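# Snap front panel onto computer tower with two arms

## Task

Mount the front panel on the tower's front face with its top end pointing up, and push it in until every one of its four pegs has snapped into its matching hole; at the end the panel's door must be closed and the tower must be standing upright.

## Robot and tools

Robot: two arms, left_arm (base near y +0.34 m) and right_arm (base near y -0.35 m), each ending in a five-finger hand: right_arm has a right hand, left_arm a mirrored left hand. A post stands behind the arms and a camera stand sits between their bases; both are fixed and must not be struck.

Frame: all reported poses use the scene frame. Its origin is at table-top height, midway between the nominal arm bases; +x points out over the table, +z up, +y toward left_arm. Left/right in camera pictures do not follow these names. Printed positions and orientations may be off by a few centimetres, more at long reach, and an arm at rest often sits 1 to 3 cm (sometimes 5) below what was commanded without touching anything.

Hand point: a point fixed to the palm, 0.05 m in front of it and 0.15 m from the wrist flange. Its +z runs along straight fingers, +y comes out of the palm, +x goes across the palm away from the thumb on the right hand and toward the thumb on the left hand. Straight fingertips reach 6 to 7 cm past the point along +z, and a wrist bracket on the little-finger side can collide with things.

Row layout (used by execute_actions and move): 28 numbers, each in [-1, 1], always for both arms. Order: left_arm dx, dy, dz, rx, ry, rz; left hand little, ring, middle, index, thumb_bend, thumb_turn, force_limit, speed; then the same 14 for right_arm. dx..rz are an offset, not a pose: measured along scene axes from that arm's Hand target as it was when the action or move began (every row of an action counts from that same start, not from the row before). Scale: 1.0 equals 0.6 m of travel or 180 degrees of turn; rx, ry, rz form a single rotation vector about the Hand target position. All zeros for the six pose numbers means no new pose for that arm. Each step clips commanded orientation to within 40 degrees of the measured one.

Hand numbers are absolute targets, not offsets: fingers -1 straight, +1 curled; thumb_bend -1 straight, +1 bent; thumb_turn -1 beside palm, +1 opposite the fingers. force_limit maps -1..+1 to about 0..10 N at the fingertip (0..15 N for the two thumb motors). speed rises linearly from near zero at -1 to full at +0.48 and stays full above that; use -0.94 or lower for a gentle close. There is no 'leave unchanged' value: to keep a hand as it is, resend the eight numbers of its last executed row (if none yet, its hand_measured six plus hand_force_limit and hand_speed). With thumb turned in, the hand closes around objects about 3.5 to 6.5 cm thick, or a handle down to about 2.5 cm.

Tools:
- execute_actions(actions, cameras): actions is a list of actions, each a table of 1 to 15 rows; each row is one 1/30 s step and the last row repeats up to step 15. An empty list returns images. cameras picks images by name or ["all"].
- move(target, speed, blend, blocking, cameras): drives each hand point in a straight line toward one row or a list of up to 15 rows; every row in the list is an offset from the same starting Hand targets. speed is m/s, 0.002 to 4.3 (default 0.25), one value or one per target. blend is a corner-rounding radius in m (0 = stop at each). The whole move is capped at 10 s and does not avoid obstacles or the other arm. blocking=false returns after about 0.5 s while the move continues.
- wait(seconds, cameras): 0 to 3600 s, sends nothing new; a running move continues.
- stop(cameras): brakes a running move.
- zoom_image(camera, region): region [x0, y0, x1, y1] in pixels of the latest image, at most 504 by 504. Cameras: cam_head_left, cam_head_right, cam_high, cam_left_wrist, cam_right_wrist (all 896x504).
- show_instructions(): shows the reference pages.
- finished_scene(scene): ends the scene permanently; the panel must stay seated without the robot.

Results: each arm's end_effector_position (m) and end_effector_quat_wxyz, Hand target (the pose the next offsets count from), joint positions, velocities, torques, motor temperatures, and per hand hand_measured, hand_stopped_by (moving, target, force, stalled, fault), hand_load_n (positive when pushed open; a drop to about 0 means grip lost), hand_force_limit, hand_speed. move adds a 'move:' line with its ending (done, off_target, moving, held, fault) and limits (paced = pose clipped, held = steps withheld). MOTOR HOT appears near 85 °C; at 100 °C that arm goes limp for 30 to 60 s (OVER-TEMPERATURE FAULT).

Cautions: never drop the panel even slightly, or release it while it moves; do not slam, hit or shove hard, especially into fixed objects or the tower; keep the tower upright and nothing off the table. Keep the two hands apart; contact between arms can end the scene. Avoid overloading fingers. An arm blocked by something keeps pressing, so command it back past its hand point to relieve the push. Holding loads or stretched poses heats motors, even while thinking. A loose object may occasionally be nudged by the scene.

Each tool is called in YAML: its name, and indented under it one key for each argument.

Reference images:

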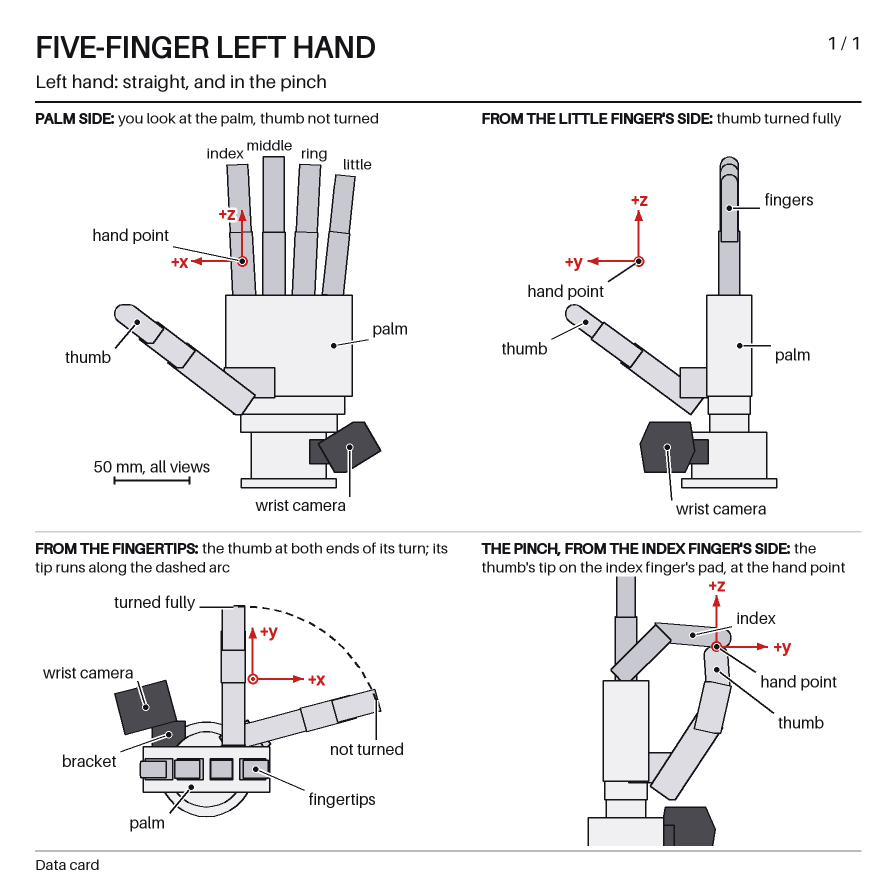

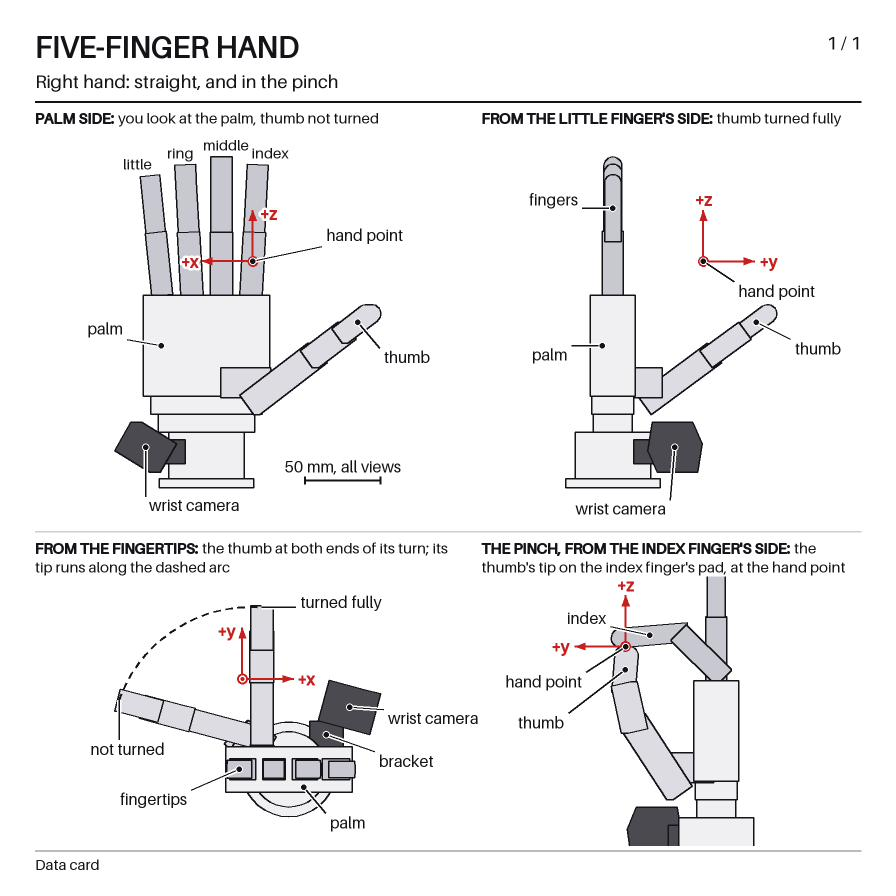

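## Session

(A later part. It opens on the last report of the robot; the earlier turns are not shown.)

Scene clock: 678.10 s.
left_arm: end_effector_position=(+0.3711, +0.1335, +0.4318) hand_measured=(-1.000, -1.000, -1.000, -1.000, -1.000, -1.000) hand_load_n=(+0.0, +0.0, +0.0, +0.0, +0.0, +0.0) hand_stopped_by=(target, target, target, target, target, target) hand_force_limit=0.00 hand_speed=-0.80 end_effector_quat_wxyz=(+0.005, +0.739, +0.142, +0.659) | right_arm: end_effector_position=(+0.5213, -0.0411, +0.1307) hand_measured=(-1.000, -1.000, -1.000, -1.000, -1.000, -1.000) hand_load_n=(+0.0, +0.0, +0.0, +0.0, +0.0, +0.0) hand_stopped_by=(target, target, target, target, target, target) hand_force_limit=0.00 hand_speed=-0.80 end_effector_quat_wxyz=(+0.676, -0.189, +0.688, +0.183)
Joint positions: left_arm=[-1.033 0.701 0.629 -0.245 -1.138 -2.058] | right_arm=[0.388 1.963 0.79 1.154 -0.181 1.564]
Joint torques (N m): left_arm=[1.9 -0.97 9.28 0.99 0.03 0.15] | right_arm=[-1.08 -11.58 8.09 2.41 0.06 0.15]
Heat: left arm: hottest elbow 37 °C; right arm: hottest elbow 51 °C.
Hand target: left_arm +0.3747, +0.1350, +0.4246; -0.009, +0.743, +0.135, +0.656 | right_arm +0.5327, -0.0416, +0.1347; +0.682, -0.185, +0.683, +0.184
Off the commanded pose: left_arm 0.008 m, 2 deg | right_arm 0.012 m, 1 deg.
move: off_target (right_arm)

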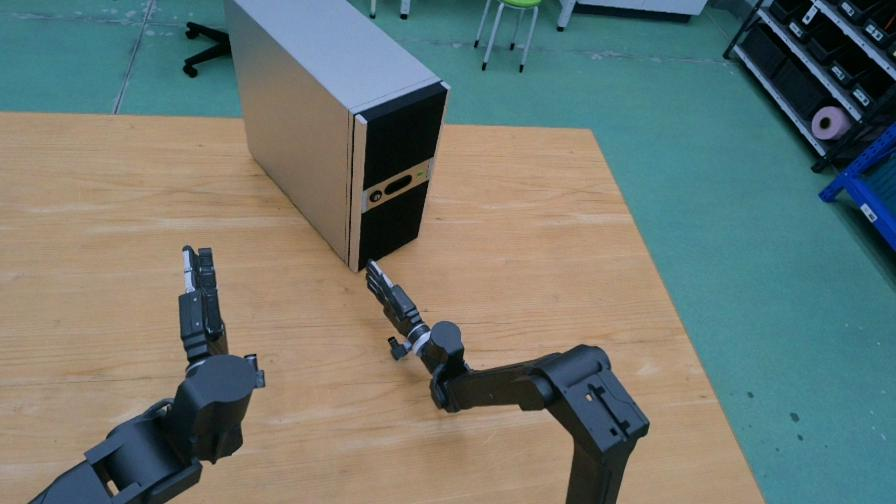

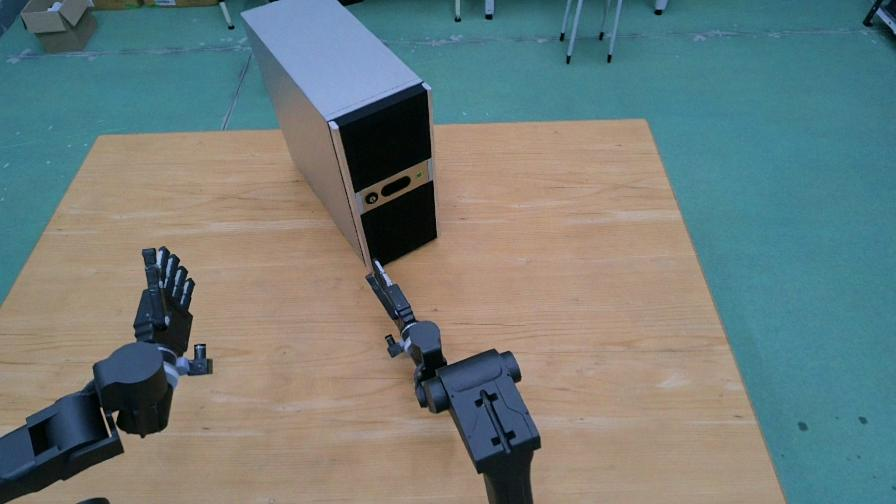

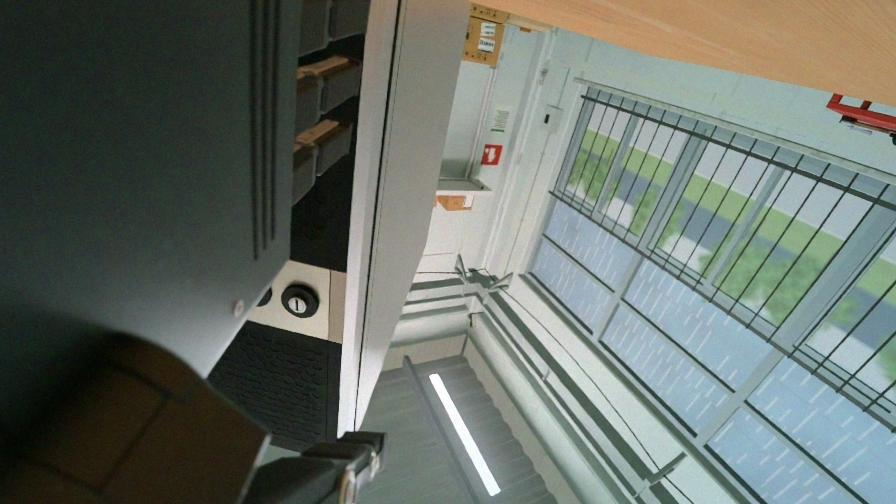

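move:
  target: [0,0,0,0,0,0,-1,-1,-1,-1,-1,-1,0,-0.8,0.0361,0.0208,0.005,0,0,0,-1,-1,-1,-1,-1,-1,0,-0.8]
  speed: 0.05
  cameras: ["cam_head_left","cam_head_right","cam_right_wrist"]

zoom_image:
  camera: "cam_head_left"
  region: [335, 210, 435, 310]

zoom_image:
  camera: "cam_head_right"
  region: [330, 210, 430, 310]

Scene clock: 680.00 s.
left_arm: end_effector_position=(+0.3711, +0.1335, +0.4318) hand_measured=(-1.000, -1.000, -1.000, -1.000, -1.000, -1.000) hand_load_n=(+0.0, +0.0, +0.0, +0.0, +0.0, +0.0) hand_stopped_by=(target, target, target, target, target, target) hand_force_limit=0.00 hand_speed=-0.80 end_effector_quat_wxyz=(+0.005, +0.739, +0.142, +0.659) | right_arm: end_effector_position=(+0.5443, -0.0337, +0.1400) hand_measured=(-1.000, -1.000, -1.000, -1.000, -1.000, -1.000) hand_load_n=(+0.0, +0.0, +0.0, +0.0, -0.5, -0.5) hand_stopped_by=(target, target, target, target, target, target) hand_force_limit=0.00 hand_speed=-0.80 end_effector_quat_wxyz=(+0.683, -0.187, +0.683, +0.182)
Joint positions: left_arm=[-1.033 0.701 0.629 -0.245 -1.138 -2.058] | right_arm=[0.388 1.98 0.861 1.118 -0.176 1.564]
Joint torques (N m): left_arm=[1.73 -0.97 9.29 1.01 0.04 0.15] | right_arm=[0.32 -12.04 8.7 1.94 0.26 0.14]
Heat: left arm: hottest elbow 37 °C; right arm: hottest elbow 51 °C.
Hand target: left_arm +0.3747, +0.1350, +0.4246; -0.009, +0.743, +0.135, +0.656 | right_arm +0.5544, -0.0291, +0.1375; +0.682, -0.185, +0.683, +0.184
Off the commanded pose: left_arm 0.008 m, 2 deg | right_arm 0.011 m, 0 deg.
move: off_target (right_arm)

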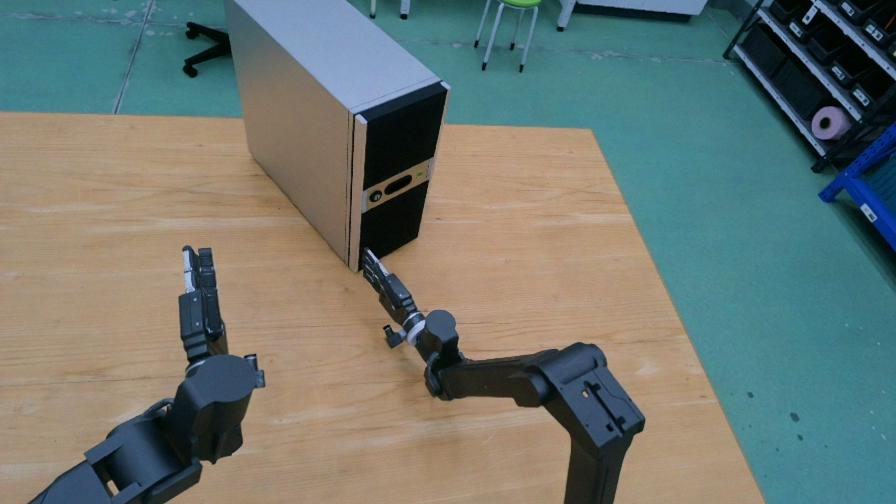

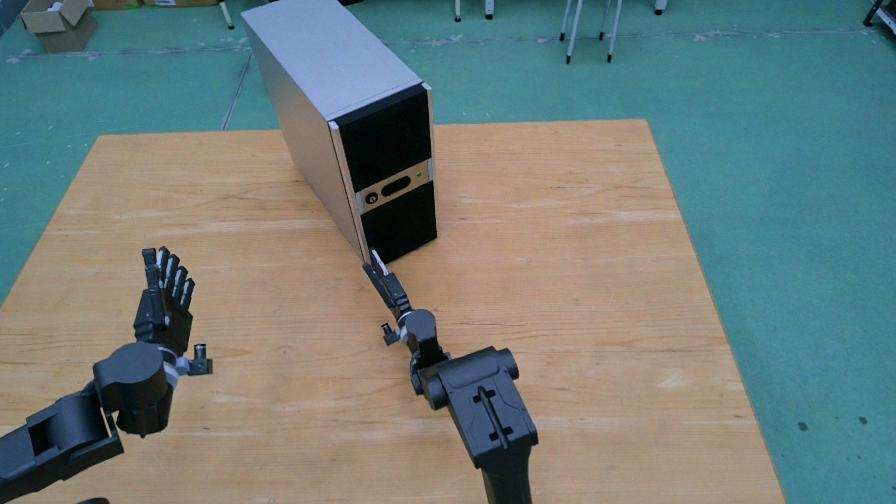

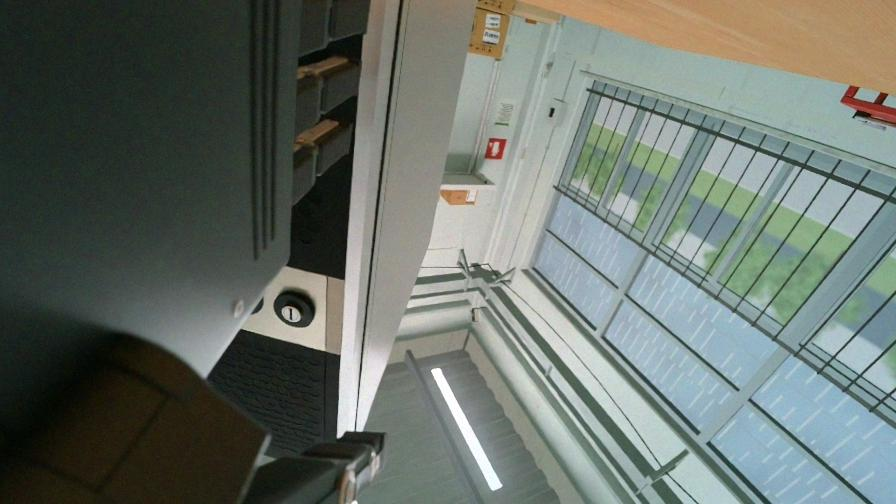

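Scaled by 5.040.

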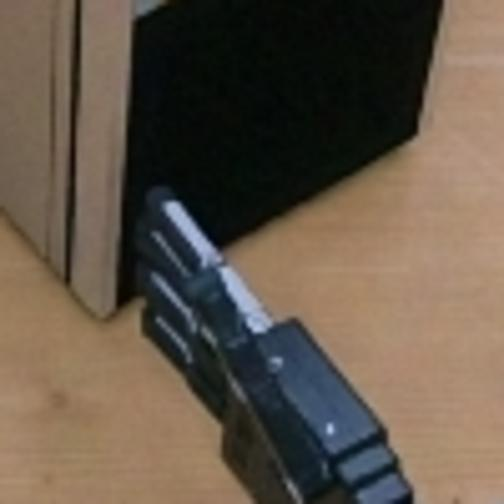

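Scaled by 5.040.

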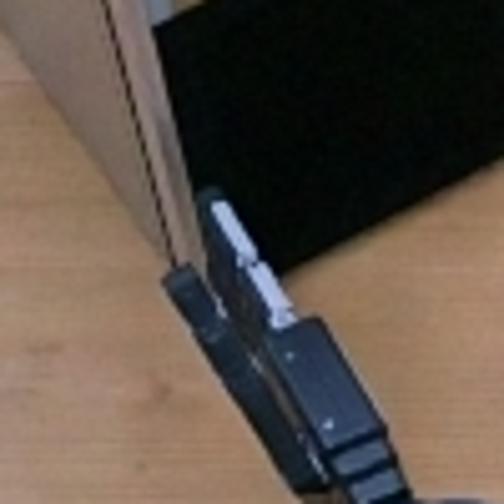

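move:
  target: [0,0,0,0,0,0,-1,-1,-1,-1,-1,-1,0,-0.8,0.0103,0.0170,0,0,0,0,-1,-1,-1,-1,-1,-1,0,-0.8]
  speed: 0.05
  cameras: ["cam_head_left","cam_head_right"]

zoom_image:
  camera: "cam_head_left"
  region: [335, 210, 435, 310]

Scene clock: 681.50 s.
left_arm: end_effector_position=(+0.3711, +0.1335, +0.4318) hand_measured=(-1.000, -1.000, -1.000, -1.000, -1.000, -1.000) hand_load_n=(+0.0, +0.0, +0.0, +0.0, +0.0, +0.0) hand_stopped_by=(target, target, target, target, target, target) hand_force_limit=0.00 hand_speed=-0.80 end_effector_quat_wxyz=(+0.005, +0.739, +0.142, +0.659) | right_arm: end_effector_position=(+0.5523, -0.0270, +0.1401) hand_measured=(-1.000, -1.000, -1.000, -1.000, -1.000, -1.000) hand_load_n=(+0.0, +0.0, +0.0, +0.0, +0.0, +0.0) hand_stopped_by=(target, target, target, target, target, target) hand_force_limit=0.00 hand_speed=-0.80 end_effector_quat_wxyz=(+0.683, -0.185, +0.683, +0.180)
Joint positions: left_arm=[-1.033 0.701 0.629 -0.245 -1.138 -2.058] | right_arm=[0.397 1.992 0.888 1.102 -0.161 1.564]
Joint velocities: left_arm=[-0.005 -0.005 -0.002 -0.002 -0.198 0.066] | right_arm=[within noise]
Joint torques (N m): left_arm=[1.85 -1.03 9.29 1.02 0.04 0.15] | right_arm=[-0.62 -11.34 9.21 1.8 0.15 0.12]
Heat: left arm: hottest elbow 37 °C; right arm: hottest elbow 51 °C.
Hand target: left_arm +0.3747, +0.1350, +0.4246; -0.009, +0.743, +0.135, +0.656 | right_arm +0.5606, -0.0189, +0.1376; +0.682, -0.185, +0.683, +0.184
Off the commanded pose: left_arm 0.008 m, 2 deg | right_arm 0.012 m, 1 deg.
move: off_target (right_arm)

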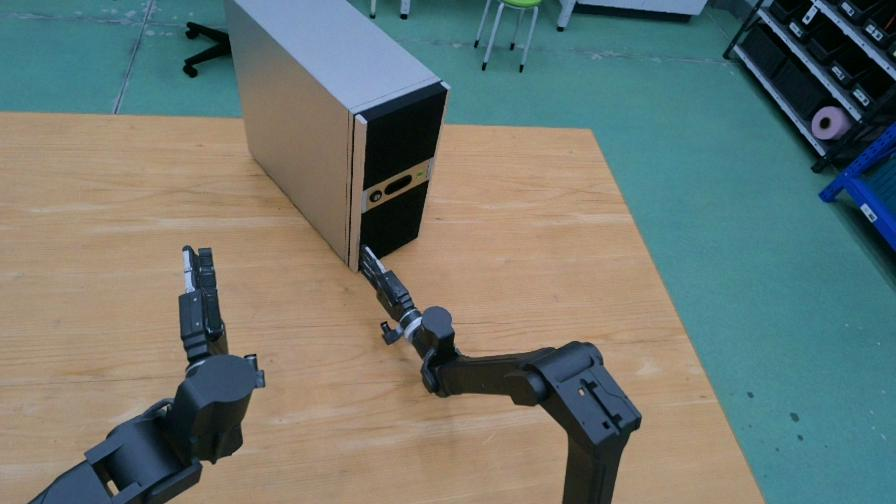

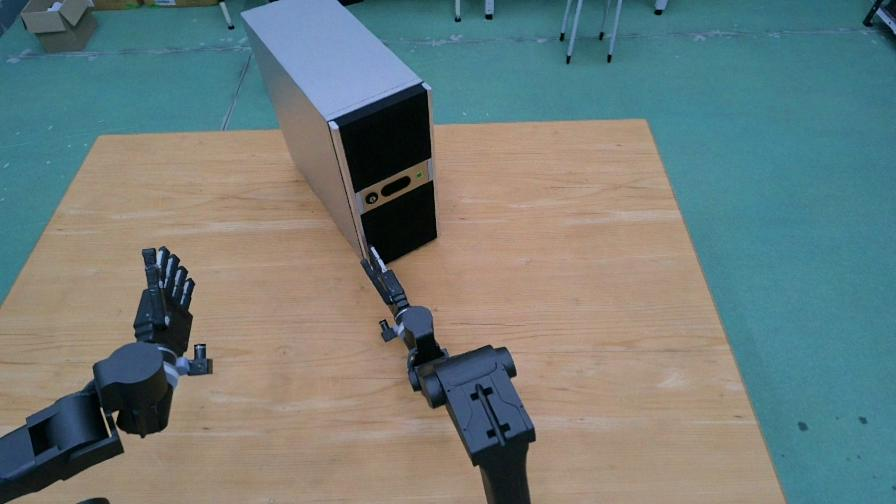

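Scaled by 5.040.

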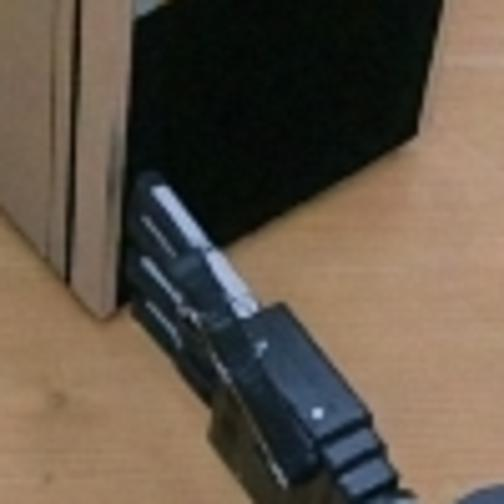

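move:
  target: [0,0,0,0,0,0,-1,-1,-1,-1,-1,-1,0,-0.8,-0.022,0.009,0,0,0,0,-1,-1,-1,-1,-1,-1,0,-0.8]
  speed: 0.05
  cameras: ["cam_head_left","cam_head_right"]

zoom_image:
  camera: "cam_head_left"
  region: [335, 210, 435, 310]

Scene clock: 683.07 s.
left_arm: end_effector_position=(+0.3711, +0.1335, +0.4318) hand_measured=(-1.000, -1.000, -1.000, -1.000, -1.000, -1.000) hand_load_n=(+0.0, +0.0, +0.0, +0.0, +0.0, +0.0) hand_stopped_by=(target, target, target, target, target, target) hand_force_limit=0.00 hand_speed=-0.80 end_effector_quat_wxyz=(+0.005, +0.739, +0.142, +0.659) | right_arm: end_effector_position=(+0.5479, -0.0164, +0.1400) hand_measured=(-1.000, -1.000, -1.000, -1.000, -1.000, -1.000) hand_load_n=(+0.0, +0.0, +0.0, +0.0, +0.0, +0.0) hand_stopped_by=(target, target, target, target, target, target) hand_force_limit=0.00 hand_speed=-0.80 end_effector_quat_wxyz=(+0.683, -0.186, +0.683, +0.181)
Joint positions: left_arm=[-1.033 0.701 0.629 -0.245 -1.138 -2.058] | right_arm=[0.42 1.992 0.888 1.102 -0.141 1.564]
Joint torques (N m): left_arm=[1.96 -1.03 9.26 0.96 0.03 0.15] | right_arm=[-0.32 -13.74 6.5 2.51 0.24 0.21]
Heat: left arm: hottest elbow 37 °C; right arm: hottest elbow 50 °C.
Hand target: left_arm +0.3747, +0.1350, +0.4246; -0.009, +0.743, +0.135, +0.656 | right_arm +0.5475, -0.0135, +0.1375; +0.682, -0.185, +0.683, +0.184
Off the commanded pose: left_arm 0.008 m, 2 deg | right_arm 0.004 m, 0 deg.
move: done

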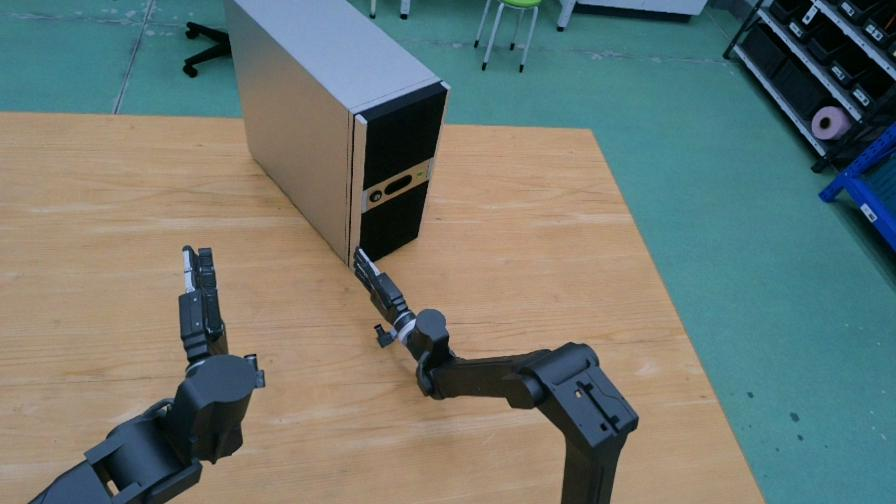

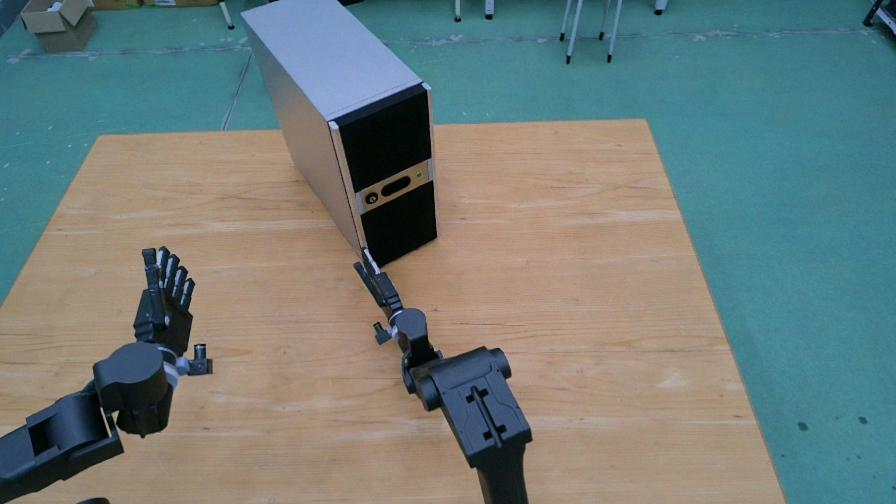

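Scaled by 5.040.

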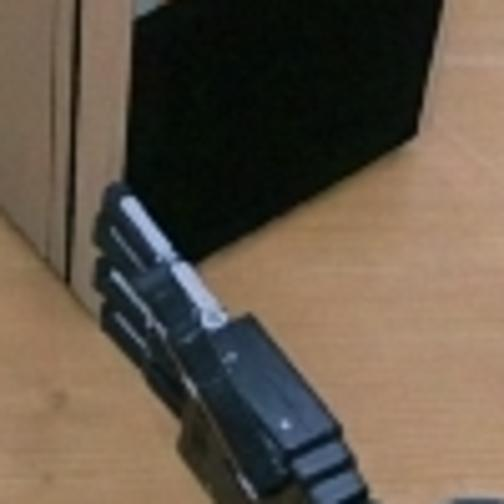

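move:
  target: [0,0,0,0,0,0,-1,-1,-1,-1,-1,-1,0,-0.8,0.0148,-0.0005,0,0,0,0,-1,-1,-1,-1,-1,-1,0,-0.8]
  speed: 0.05
  cameras: ["cam_head_left","cam_head_right"]

zoom_image:
  camera: "cam_head_left"
  region: [335, 210, 435, 310]

zoom_image:
  camera: "cam_head_right"
  region: [330, 210, 430, 310]

Scene clock: 684.67 s.
left_arm: end_effector_position=(+0.3711, +0.1335, +0.4318) hand_measured=(-1.000, -1.000, -1.000, -1.000, -1.000, -1.000) hand_load_n=(+0.0, +0.0, +0.0, +0.0, +0.0, +0.0) hand_stopped_by=(target, target, target, target, target, target) hand_force_limit=0.00 hand_speed=-0.80 end_effector_quat_wxyz=(+0.005, +0.739, +0.142, +0.659) | right_arm: end_effector_position=(+0.5474, -0.0160, +0.1400) hand_measured=(-1.000, -1.000, -1.000, -1.000, -1.000, -1.000) hand_load_n=(+0.0, +0.0, +0.0, +0.0, +0.0, +0.0) hand_stopped_by=(target, target, target, target, target, target) hand_force_limit=0.00 hand_speed=-0.80 end_effector_quat_wxyz=(+0.683, -0.187, +0.683, +0.182)
Joint positions: left_arm=[-1.033 0.701 0.629 -0.245 -1.138 -2.058] | right_arm=[0.42 1.992 0.888 1.102 -0.144 1.564]
Joint torques (N m): left_arm=[1.85 -0.91 9.22 0.98 0.03 0.15] | right_arm=[-1.49 -11.93 8.47 1.78 0.08 0.15]
Heat: left arm: hottest elbow 37 °C; right arm: hottest elbow 50 °C.
Hand target: left_arm +0.3747, +0.1350, +0.4246; -0.009, +0.743, +0.135, +0.656 | right_arm +0.5563, -0.0138, +0.1375; +0.682, -0.185, +0.683, +0.184
Off the commanded pose: left_arm 0.008 m, 2 deg | right_arm 0.010 m, 0 deg.
move: done

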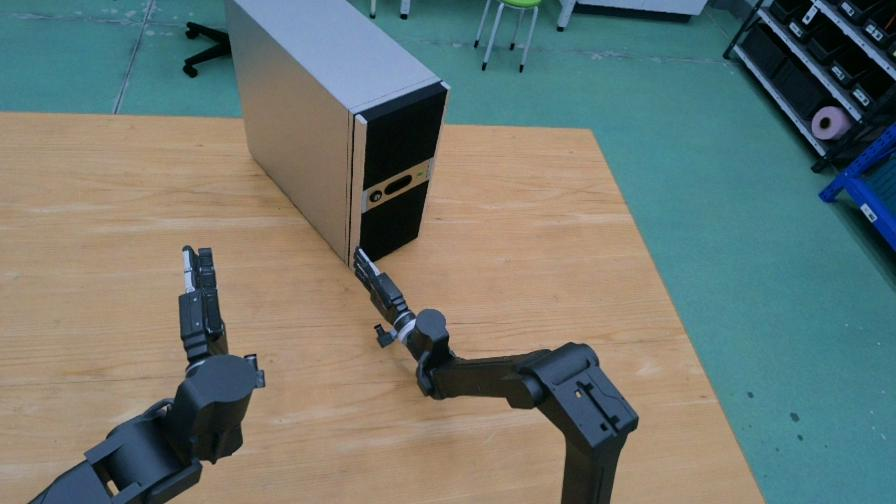

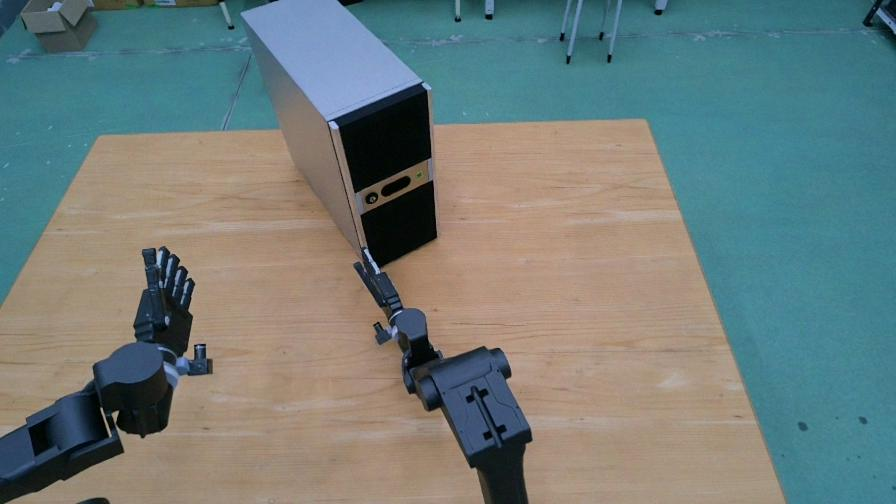

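Scaled by 5.040.

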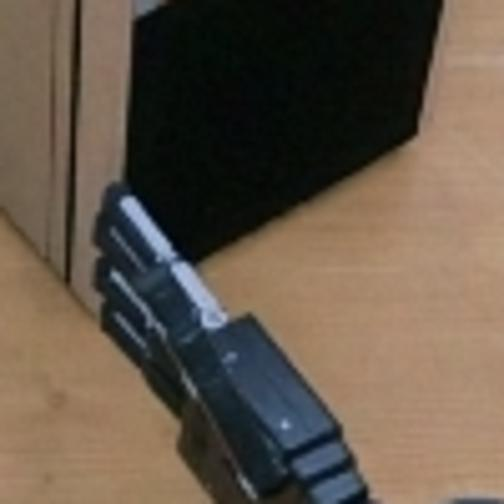

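Scaled by 5.040.

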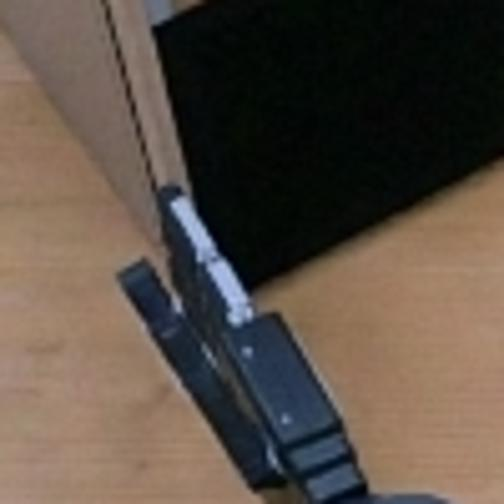

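move:
  target: [0,0,0,0,0,0,-1,-1,-1,-1,-1,-1,0,-0.8,0.0152,0.0075,0,0,0,0,-1,-1,-1,-1,-1,-1,0,-0.8]
  speed: 0.05
  cameras: ["cam_head_left","cam_head_right"]

zoom_image:
  camera: "cam_head_left"
  region: [335, 190, 435, 290]

Scene clock: 711.50 s.
left_arm: end_effector_position=(+0.3711, +0.1335, +0.4318) hand_measured=(-1.000, -1.000, -1.000, -1.000, -1.000, -1.000) hand_load_n=(+0.0, +0.0, +0.0, +0.0, +0.0, +0.0) hand_stopped_by=(target, target, target, target, target, target) hand_force_limit=0.00 hand_speed=-0.80 end_effector_quat_wxyz=(+0.005, +0.739, +0.142, +0.659) | right_arm: end_effector_position=(+0.5546, -0.0130, +0.1398) hand_measured=(-1.000, -1.000, -1.000, -1.000, -1.000, -1.000) hand_load_n=(+0.0, +0.0, +0.0, +0.0, +0.0, +0.0) hand_stopped_by=(target, target, target, target, target, target) hand_force_limit=0.00 hand_speed=-0.80 end_effector_quat_wxyz=(+0.682, -0.187, +0.683, +0.182)
Joint positions: left_arm=[-1.033 0.701 0.629 -0.245 -1.138 -2.058] | right_arm=[0.42 2.003 0.912 1.089 -0.144 1.564]
Joint torques (N m): left_arm=[1.79 -1.03 9.31 1.01 0.03 0.15] | right_arm=[-0.85 -13.04 9.42 1.88 0.06 0.2]
Heat: left arm: hottest elbow 37 °C; right arm: hottest elbow 47 °C.
Hand target: left_arm +0.3747, +0.1350, +0.4246; -0.009, +0.743, +0.135, +0.656 | right_arm +0.5654, -0.0093, +0.1376; +0.682, -0.185, +0.683, +0.184
Off the commanded pose: left_arm 0.008 m, 2 deg | right_arm 0.012 m, 0 deg.
move: off_target (right_arm)

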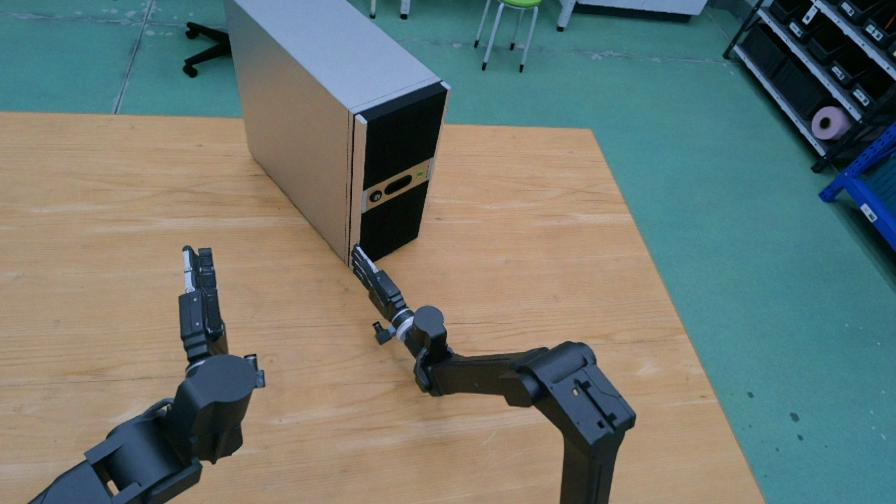

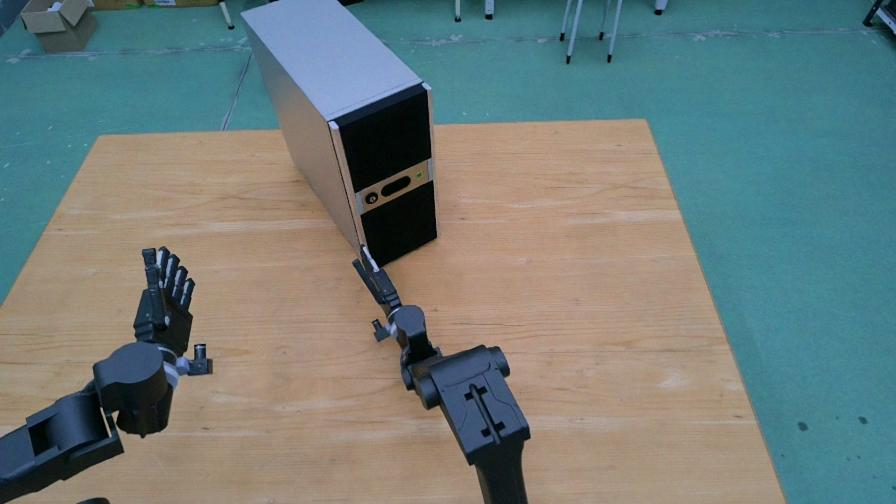

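Scaled by 5.040.

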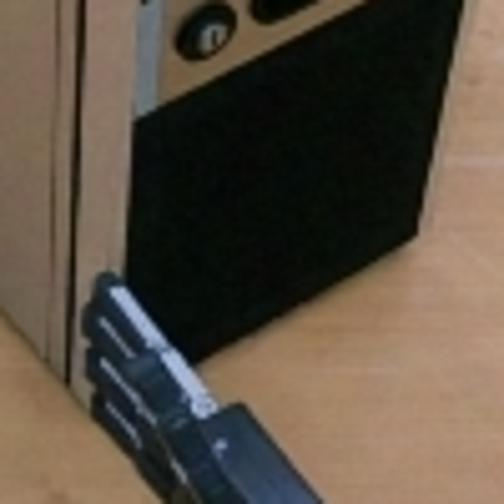

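move:
  target: [0,0,0,0,0,0,-1,-1,-1,-1,-1,-1,0,-0.8,-0.0222,-0.0262,-0.005,0,0,0,-1,-1,-1,-1,-1,-1,0,-0.8]
  speed: 0.06
  cameras: ["cam_head_left","cam_head_right"]

zoom_image:
  camera: "cam_head_left"
  region: [335, 190, 435, 290]

zoom_image:
  camera: "cam_head_right"
  region: [330, 190, 430, 290]

Scene clock: 713.73 s.
left_arm: end_effector_position=(+0.3711, +0.1335, +0.4318) hand_measured=(-1.000, -1.000, -1.000, -1.000, -1.000, -1.000) hand_load_n=(+0.0, +0.0, +0.0, +0.5, +0.0, +0.0) hand_stopped_by=(target, target, target, target, target, target) hand_force_limit=0.00 hand_speed=-0.80 end_effector_quat_wxyz=(+0.005, +0.739, +0.142, +0.659) | right_arm: end_effector_position=(+0.5535, -0.0178, +0.1402) hand_measured=(-1.000, -1.000, -1.000, -1.000, -1.000, -1.000) hand_load_n=(+0.0, +0.0, +0.0, +0.0, +0.0, +0.0) hand_stopped_by=(target, target, target, target, target, target) hand_force_limit=0.00 hand_speed=-0.80 end_effector_quat_wxyz=(+0.683, -0.190, +0.680, +0.185)
Joint positions: left_arm=[-1.033 0.701 0.629 -0.245 -1.138 -2.058] | right_arm=[0.408 2.003 0.907 1.099 -0.165 1.564]
Joint torques (N m): left_arm=[1.79 -0.97 9.24 0.96 0.04 0.15] | right_arm=[-0.5 -13.39 4.96 2.82 0.11 0.12]
Heat: left arm: hottest elbow 37 °C; right arm: hottest elbow 47 °C.
Hand target: left_arm +0.3747, +0.1350, +0.4246; -0.009, +0.743, +0.135, +0.656 | right_arm +0.5521, -0.0250, +0.1347; +0.682, -0.185, +0.683, +0.184
Off the commanded pose: left_arm 0.008 m, 2 deg | right_arm 0.009 m, 1 deg.
move: done

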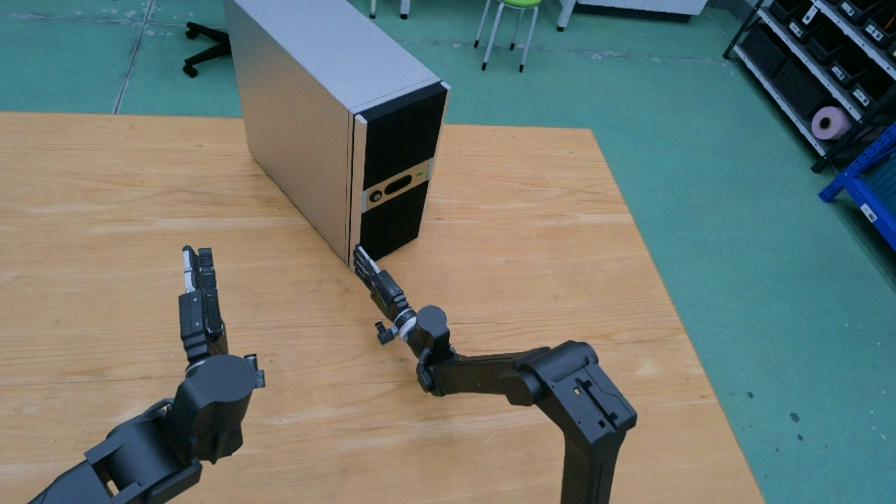

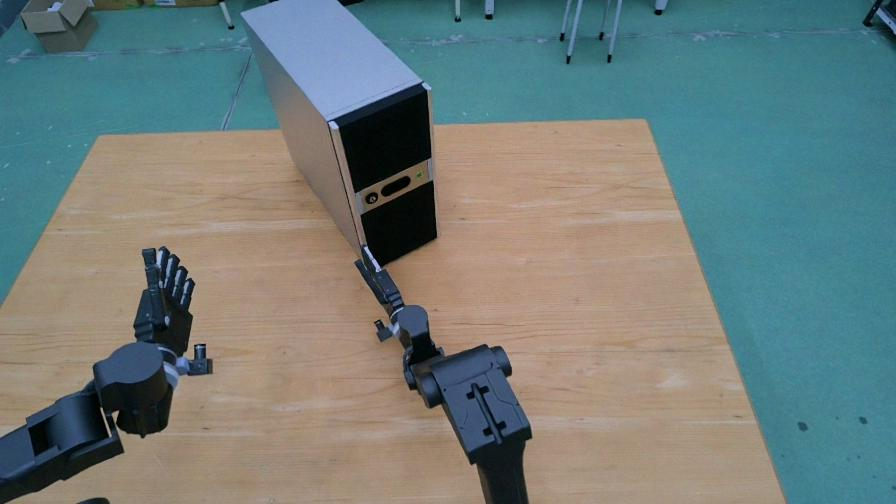

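Scaled by 5.040.

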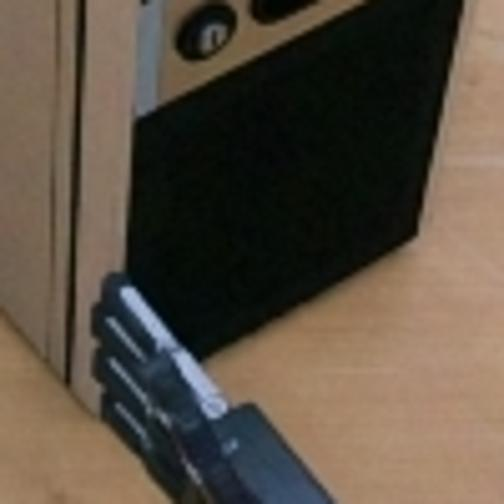

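Scaled by 5.040.

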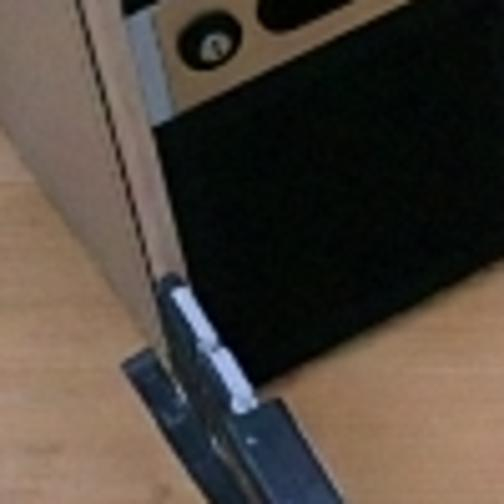

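move:
  target: [0,0,0,0,0,0,-1,-1,-1,-1,-1,-1,0,-0.8,0.0289,0.0167,0.003,0,0,0,-1,-1,-1,-1,-1,-1,0,-0.8]
  speed: 0.05
  cameras: ["cam_head_left","cam_head_right"]

zoom_image:
  camera: "cam_head_left"
  region: [335, 190, 435, 290]

Scene clock: 715.30 s.
left_arm: end_effector_position=(+0.3711, +0.1335, +0.4318) hand_measured=(-1.000, -1.000, -1.000, -1.000, -1.000, -1.000) hand_load_n=(+0.0, +0.0, +0.0, +0.0, +0.0, +0.0) hand_stopped_by=(target, target, target, target, target, target) hand_force_limit=0.00 hand_speed=-0.80 end_effector_quat_wxyz=(+0.005, +0.739, +0.142, +0.659) | right_arm: end_effector_position=(+0.5544, -0.0178, +0.1393) hand_measured=(-1.000, -1.000, -1.000, -1.000, -1.000, -1.000) hand_load_n=(+0.0, +0.0, -1.0, +0.0, +0.0, +0.0) hand_stopped_by=(target, target, target, target, target, target) hand_force_limit=0.00 hand_speed=-0.80 end_effector_quat_wxyz=(+0.682, -0.189, +0.682, +0.185)
Joint positions: left_arm=[-1.033 0.701 0.629 -0.245 -1.138 -2.058] | right_arm=[0.408 2.003 0.908 1.094 -0.163 1.564]
Joint torques (N m): left_arm=[1.9 -0.97 9.29 1.01 0.03 0.16] | right_arm=[-0.56 -12.28 9.81 1.57 0.32 0.18]
Motor temperatures (°C): left_arm=[29 32 37 26 31 27] | right_arm=[30 33 46 28 34 27]
Heat: left arm: hottest elbow 37 °C; right arm: hottest elbow 46 °C.
Hand target: left_arm +0.3747, +0.1350, +0.4246; -0.009, +0.743, +0.135, +0.656 | right_arm +0.5694, -0.0150, +0.1363; +0.682, -0.185, +0.683, +0.184
Off the commanded pose: left_arm 0.008 m, 2 deg | right_arm 0.016 m, 1 deg.
move: off_target (right_arm)

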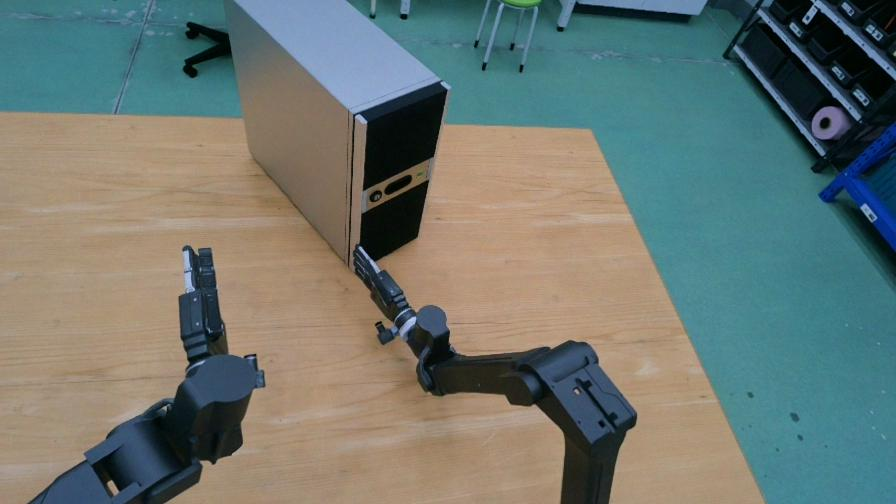

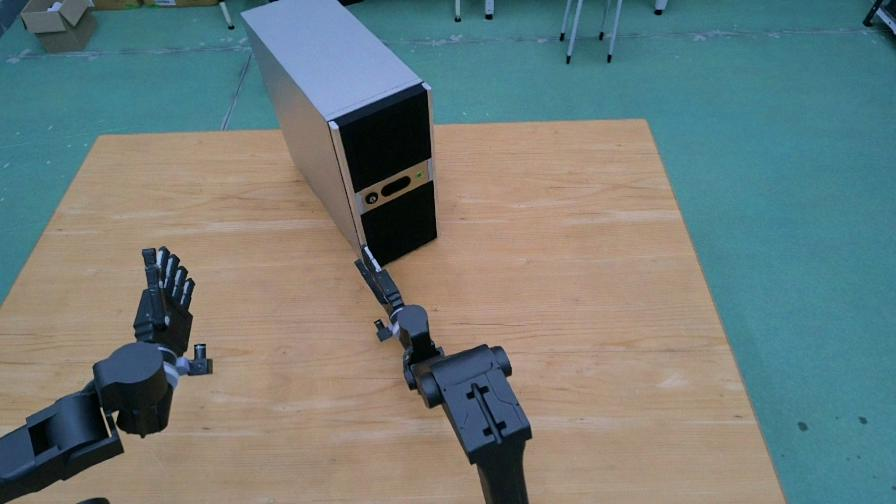

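Scaled by 5.040.

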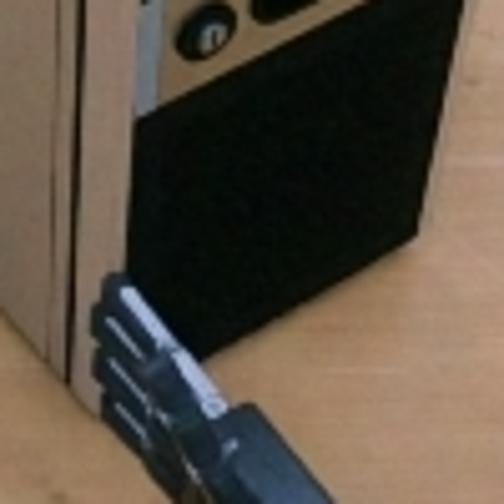

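move:
  target: [0,0,0,0,0,0,-1,-1,-1,-1,-1,-1,0,-0.8,0.0144,0.0083,0.003,0,0,0,-1,-1,-1,-1,-1,-1,0,-0.8]
  speed: 0.05
  cameras: ["cam_head_left"]

zoom_image:
  camera: "cam_head_left"
  region: [335, 190, 435, 290]

Scene clock: 716.43 s.
left_arm: end_effector_position=(+0.3711, +0.1335, +0.4318) hand_measured=(-1.000, -1.000, -1.000, -1.000, -1.000, -1.000) hand_load_n=(+0.0, +0.0, +0.0, +0.0, +0.0, +0.0) hand_stopped_by=(target, target, target, target, target, target) hand_force_limit=0.00 hand_speed=-0.80 end_effector_quat_wxyz=(+0.005, +0.739, +0.142, +0.659) | right_arm: end_effector_position=(+0.5613, -0.0104, +0.1375) hand_measured=(-1.000, -1.000, -1.000, -1.000, -1.000, -1.000) hand_load_n=(+0.0, +0.0, +0.0, -2.0, +0.0, +0.0) hand_stopped_by=(target, target, target, target, target, target) hand_force_limit=0.00 hand_speed=-0.80 end_effector_quat_wxyz=(+0.678, -0.193, +0.684, +0.188)
Joint positions: left_arm=[-1.033 0.701 0.629 -0.245 -1.138 -2.058] | right_arm=[0.414 2.016 0.938 1.069 -0.167 1.564]
Joint torques (N m): left_arm=[1.85 -1.03 9.28 0.95 0.04 0.16] | right_arm=[-1.08 -11.81 10.17 1.78 0.61 0.13]
Heat: left arm: hottest elbow 37 °C; right arm: hottest elbow 46 °C.
Hand target: left_arm +0.3747, +0.1350, +0.4246; -0.009, +0.743, +0.135, +0.656 | right_arm +0.5780, -0.0098, +0.1382; +0.682, -0.185, +0.683, +0.185
Off the commanded pose: left_arm 0.008 m, 2 deg | right_arm 0.017 m, 1 deg.
move: off_target (right_arm)

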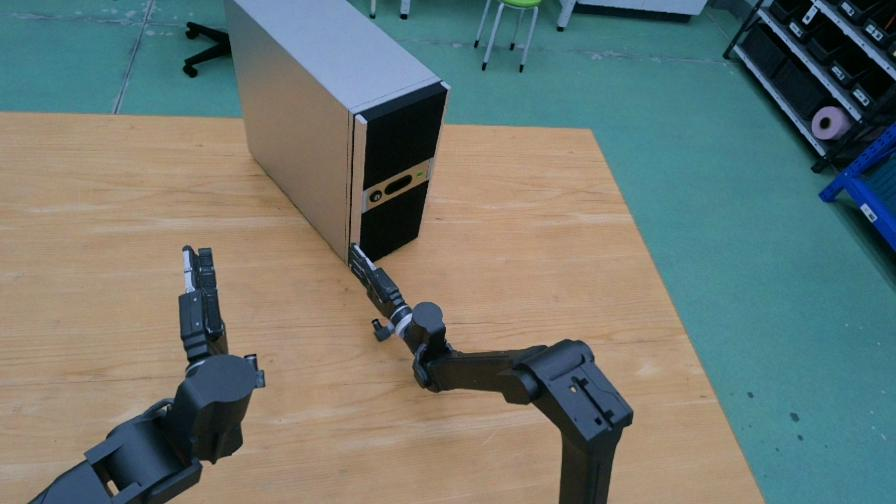

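Scaled by 5.040.

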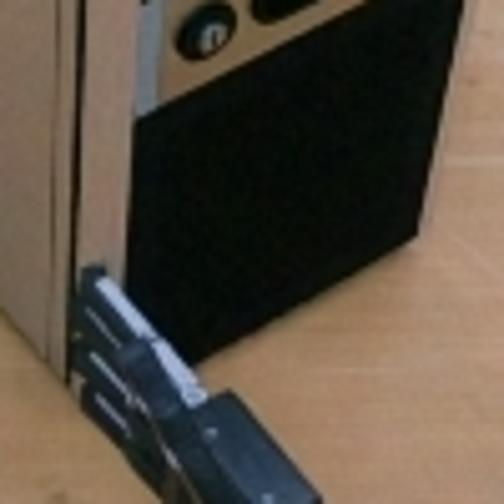

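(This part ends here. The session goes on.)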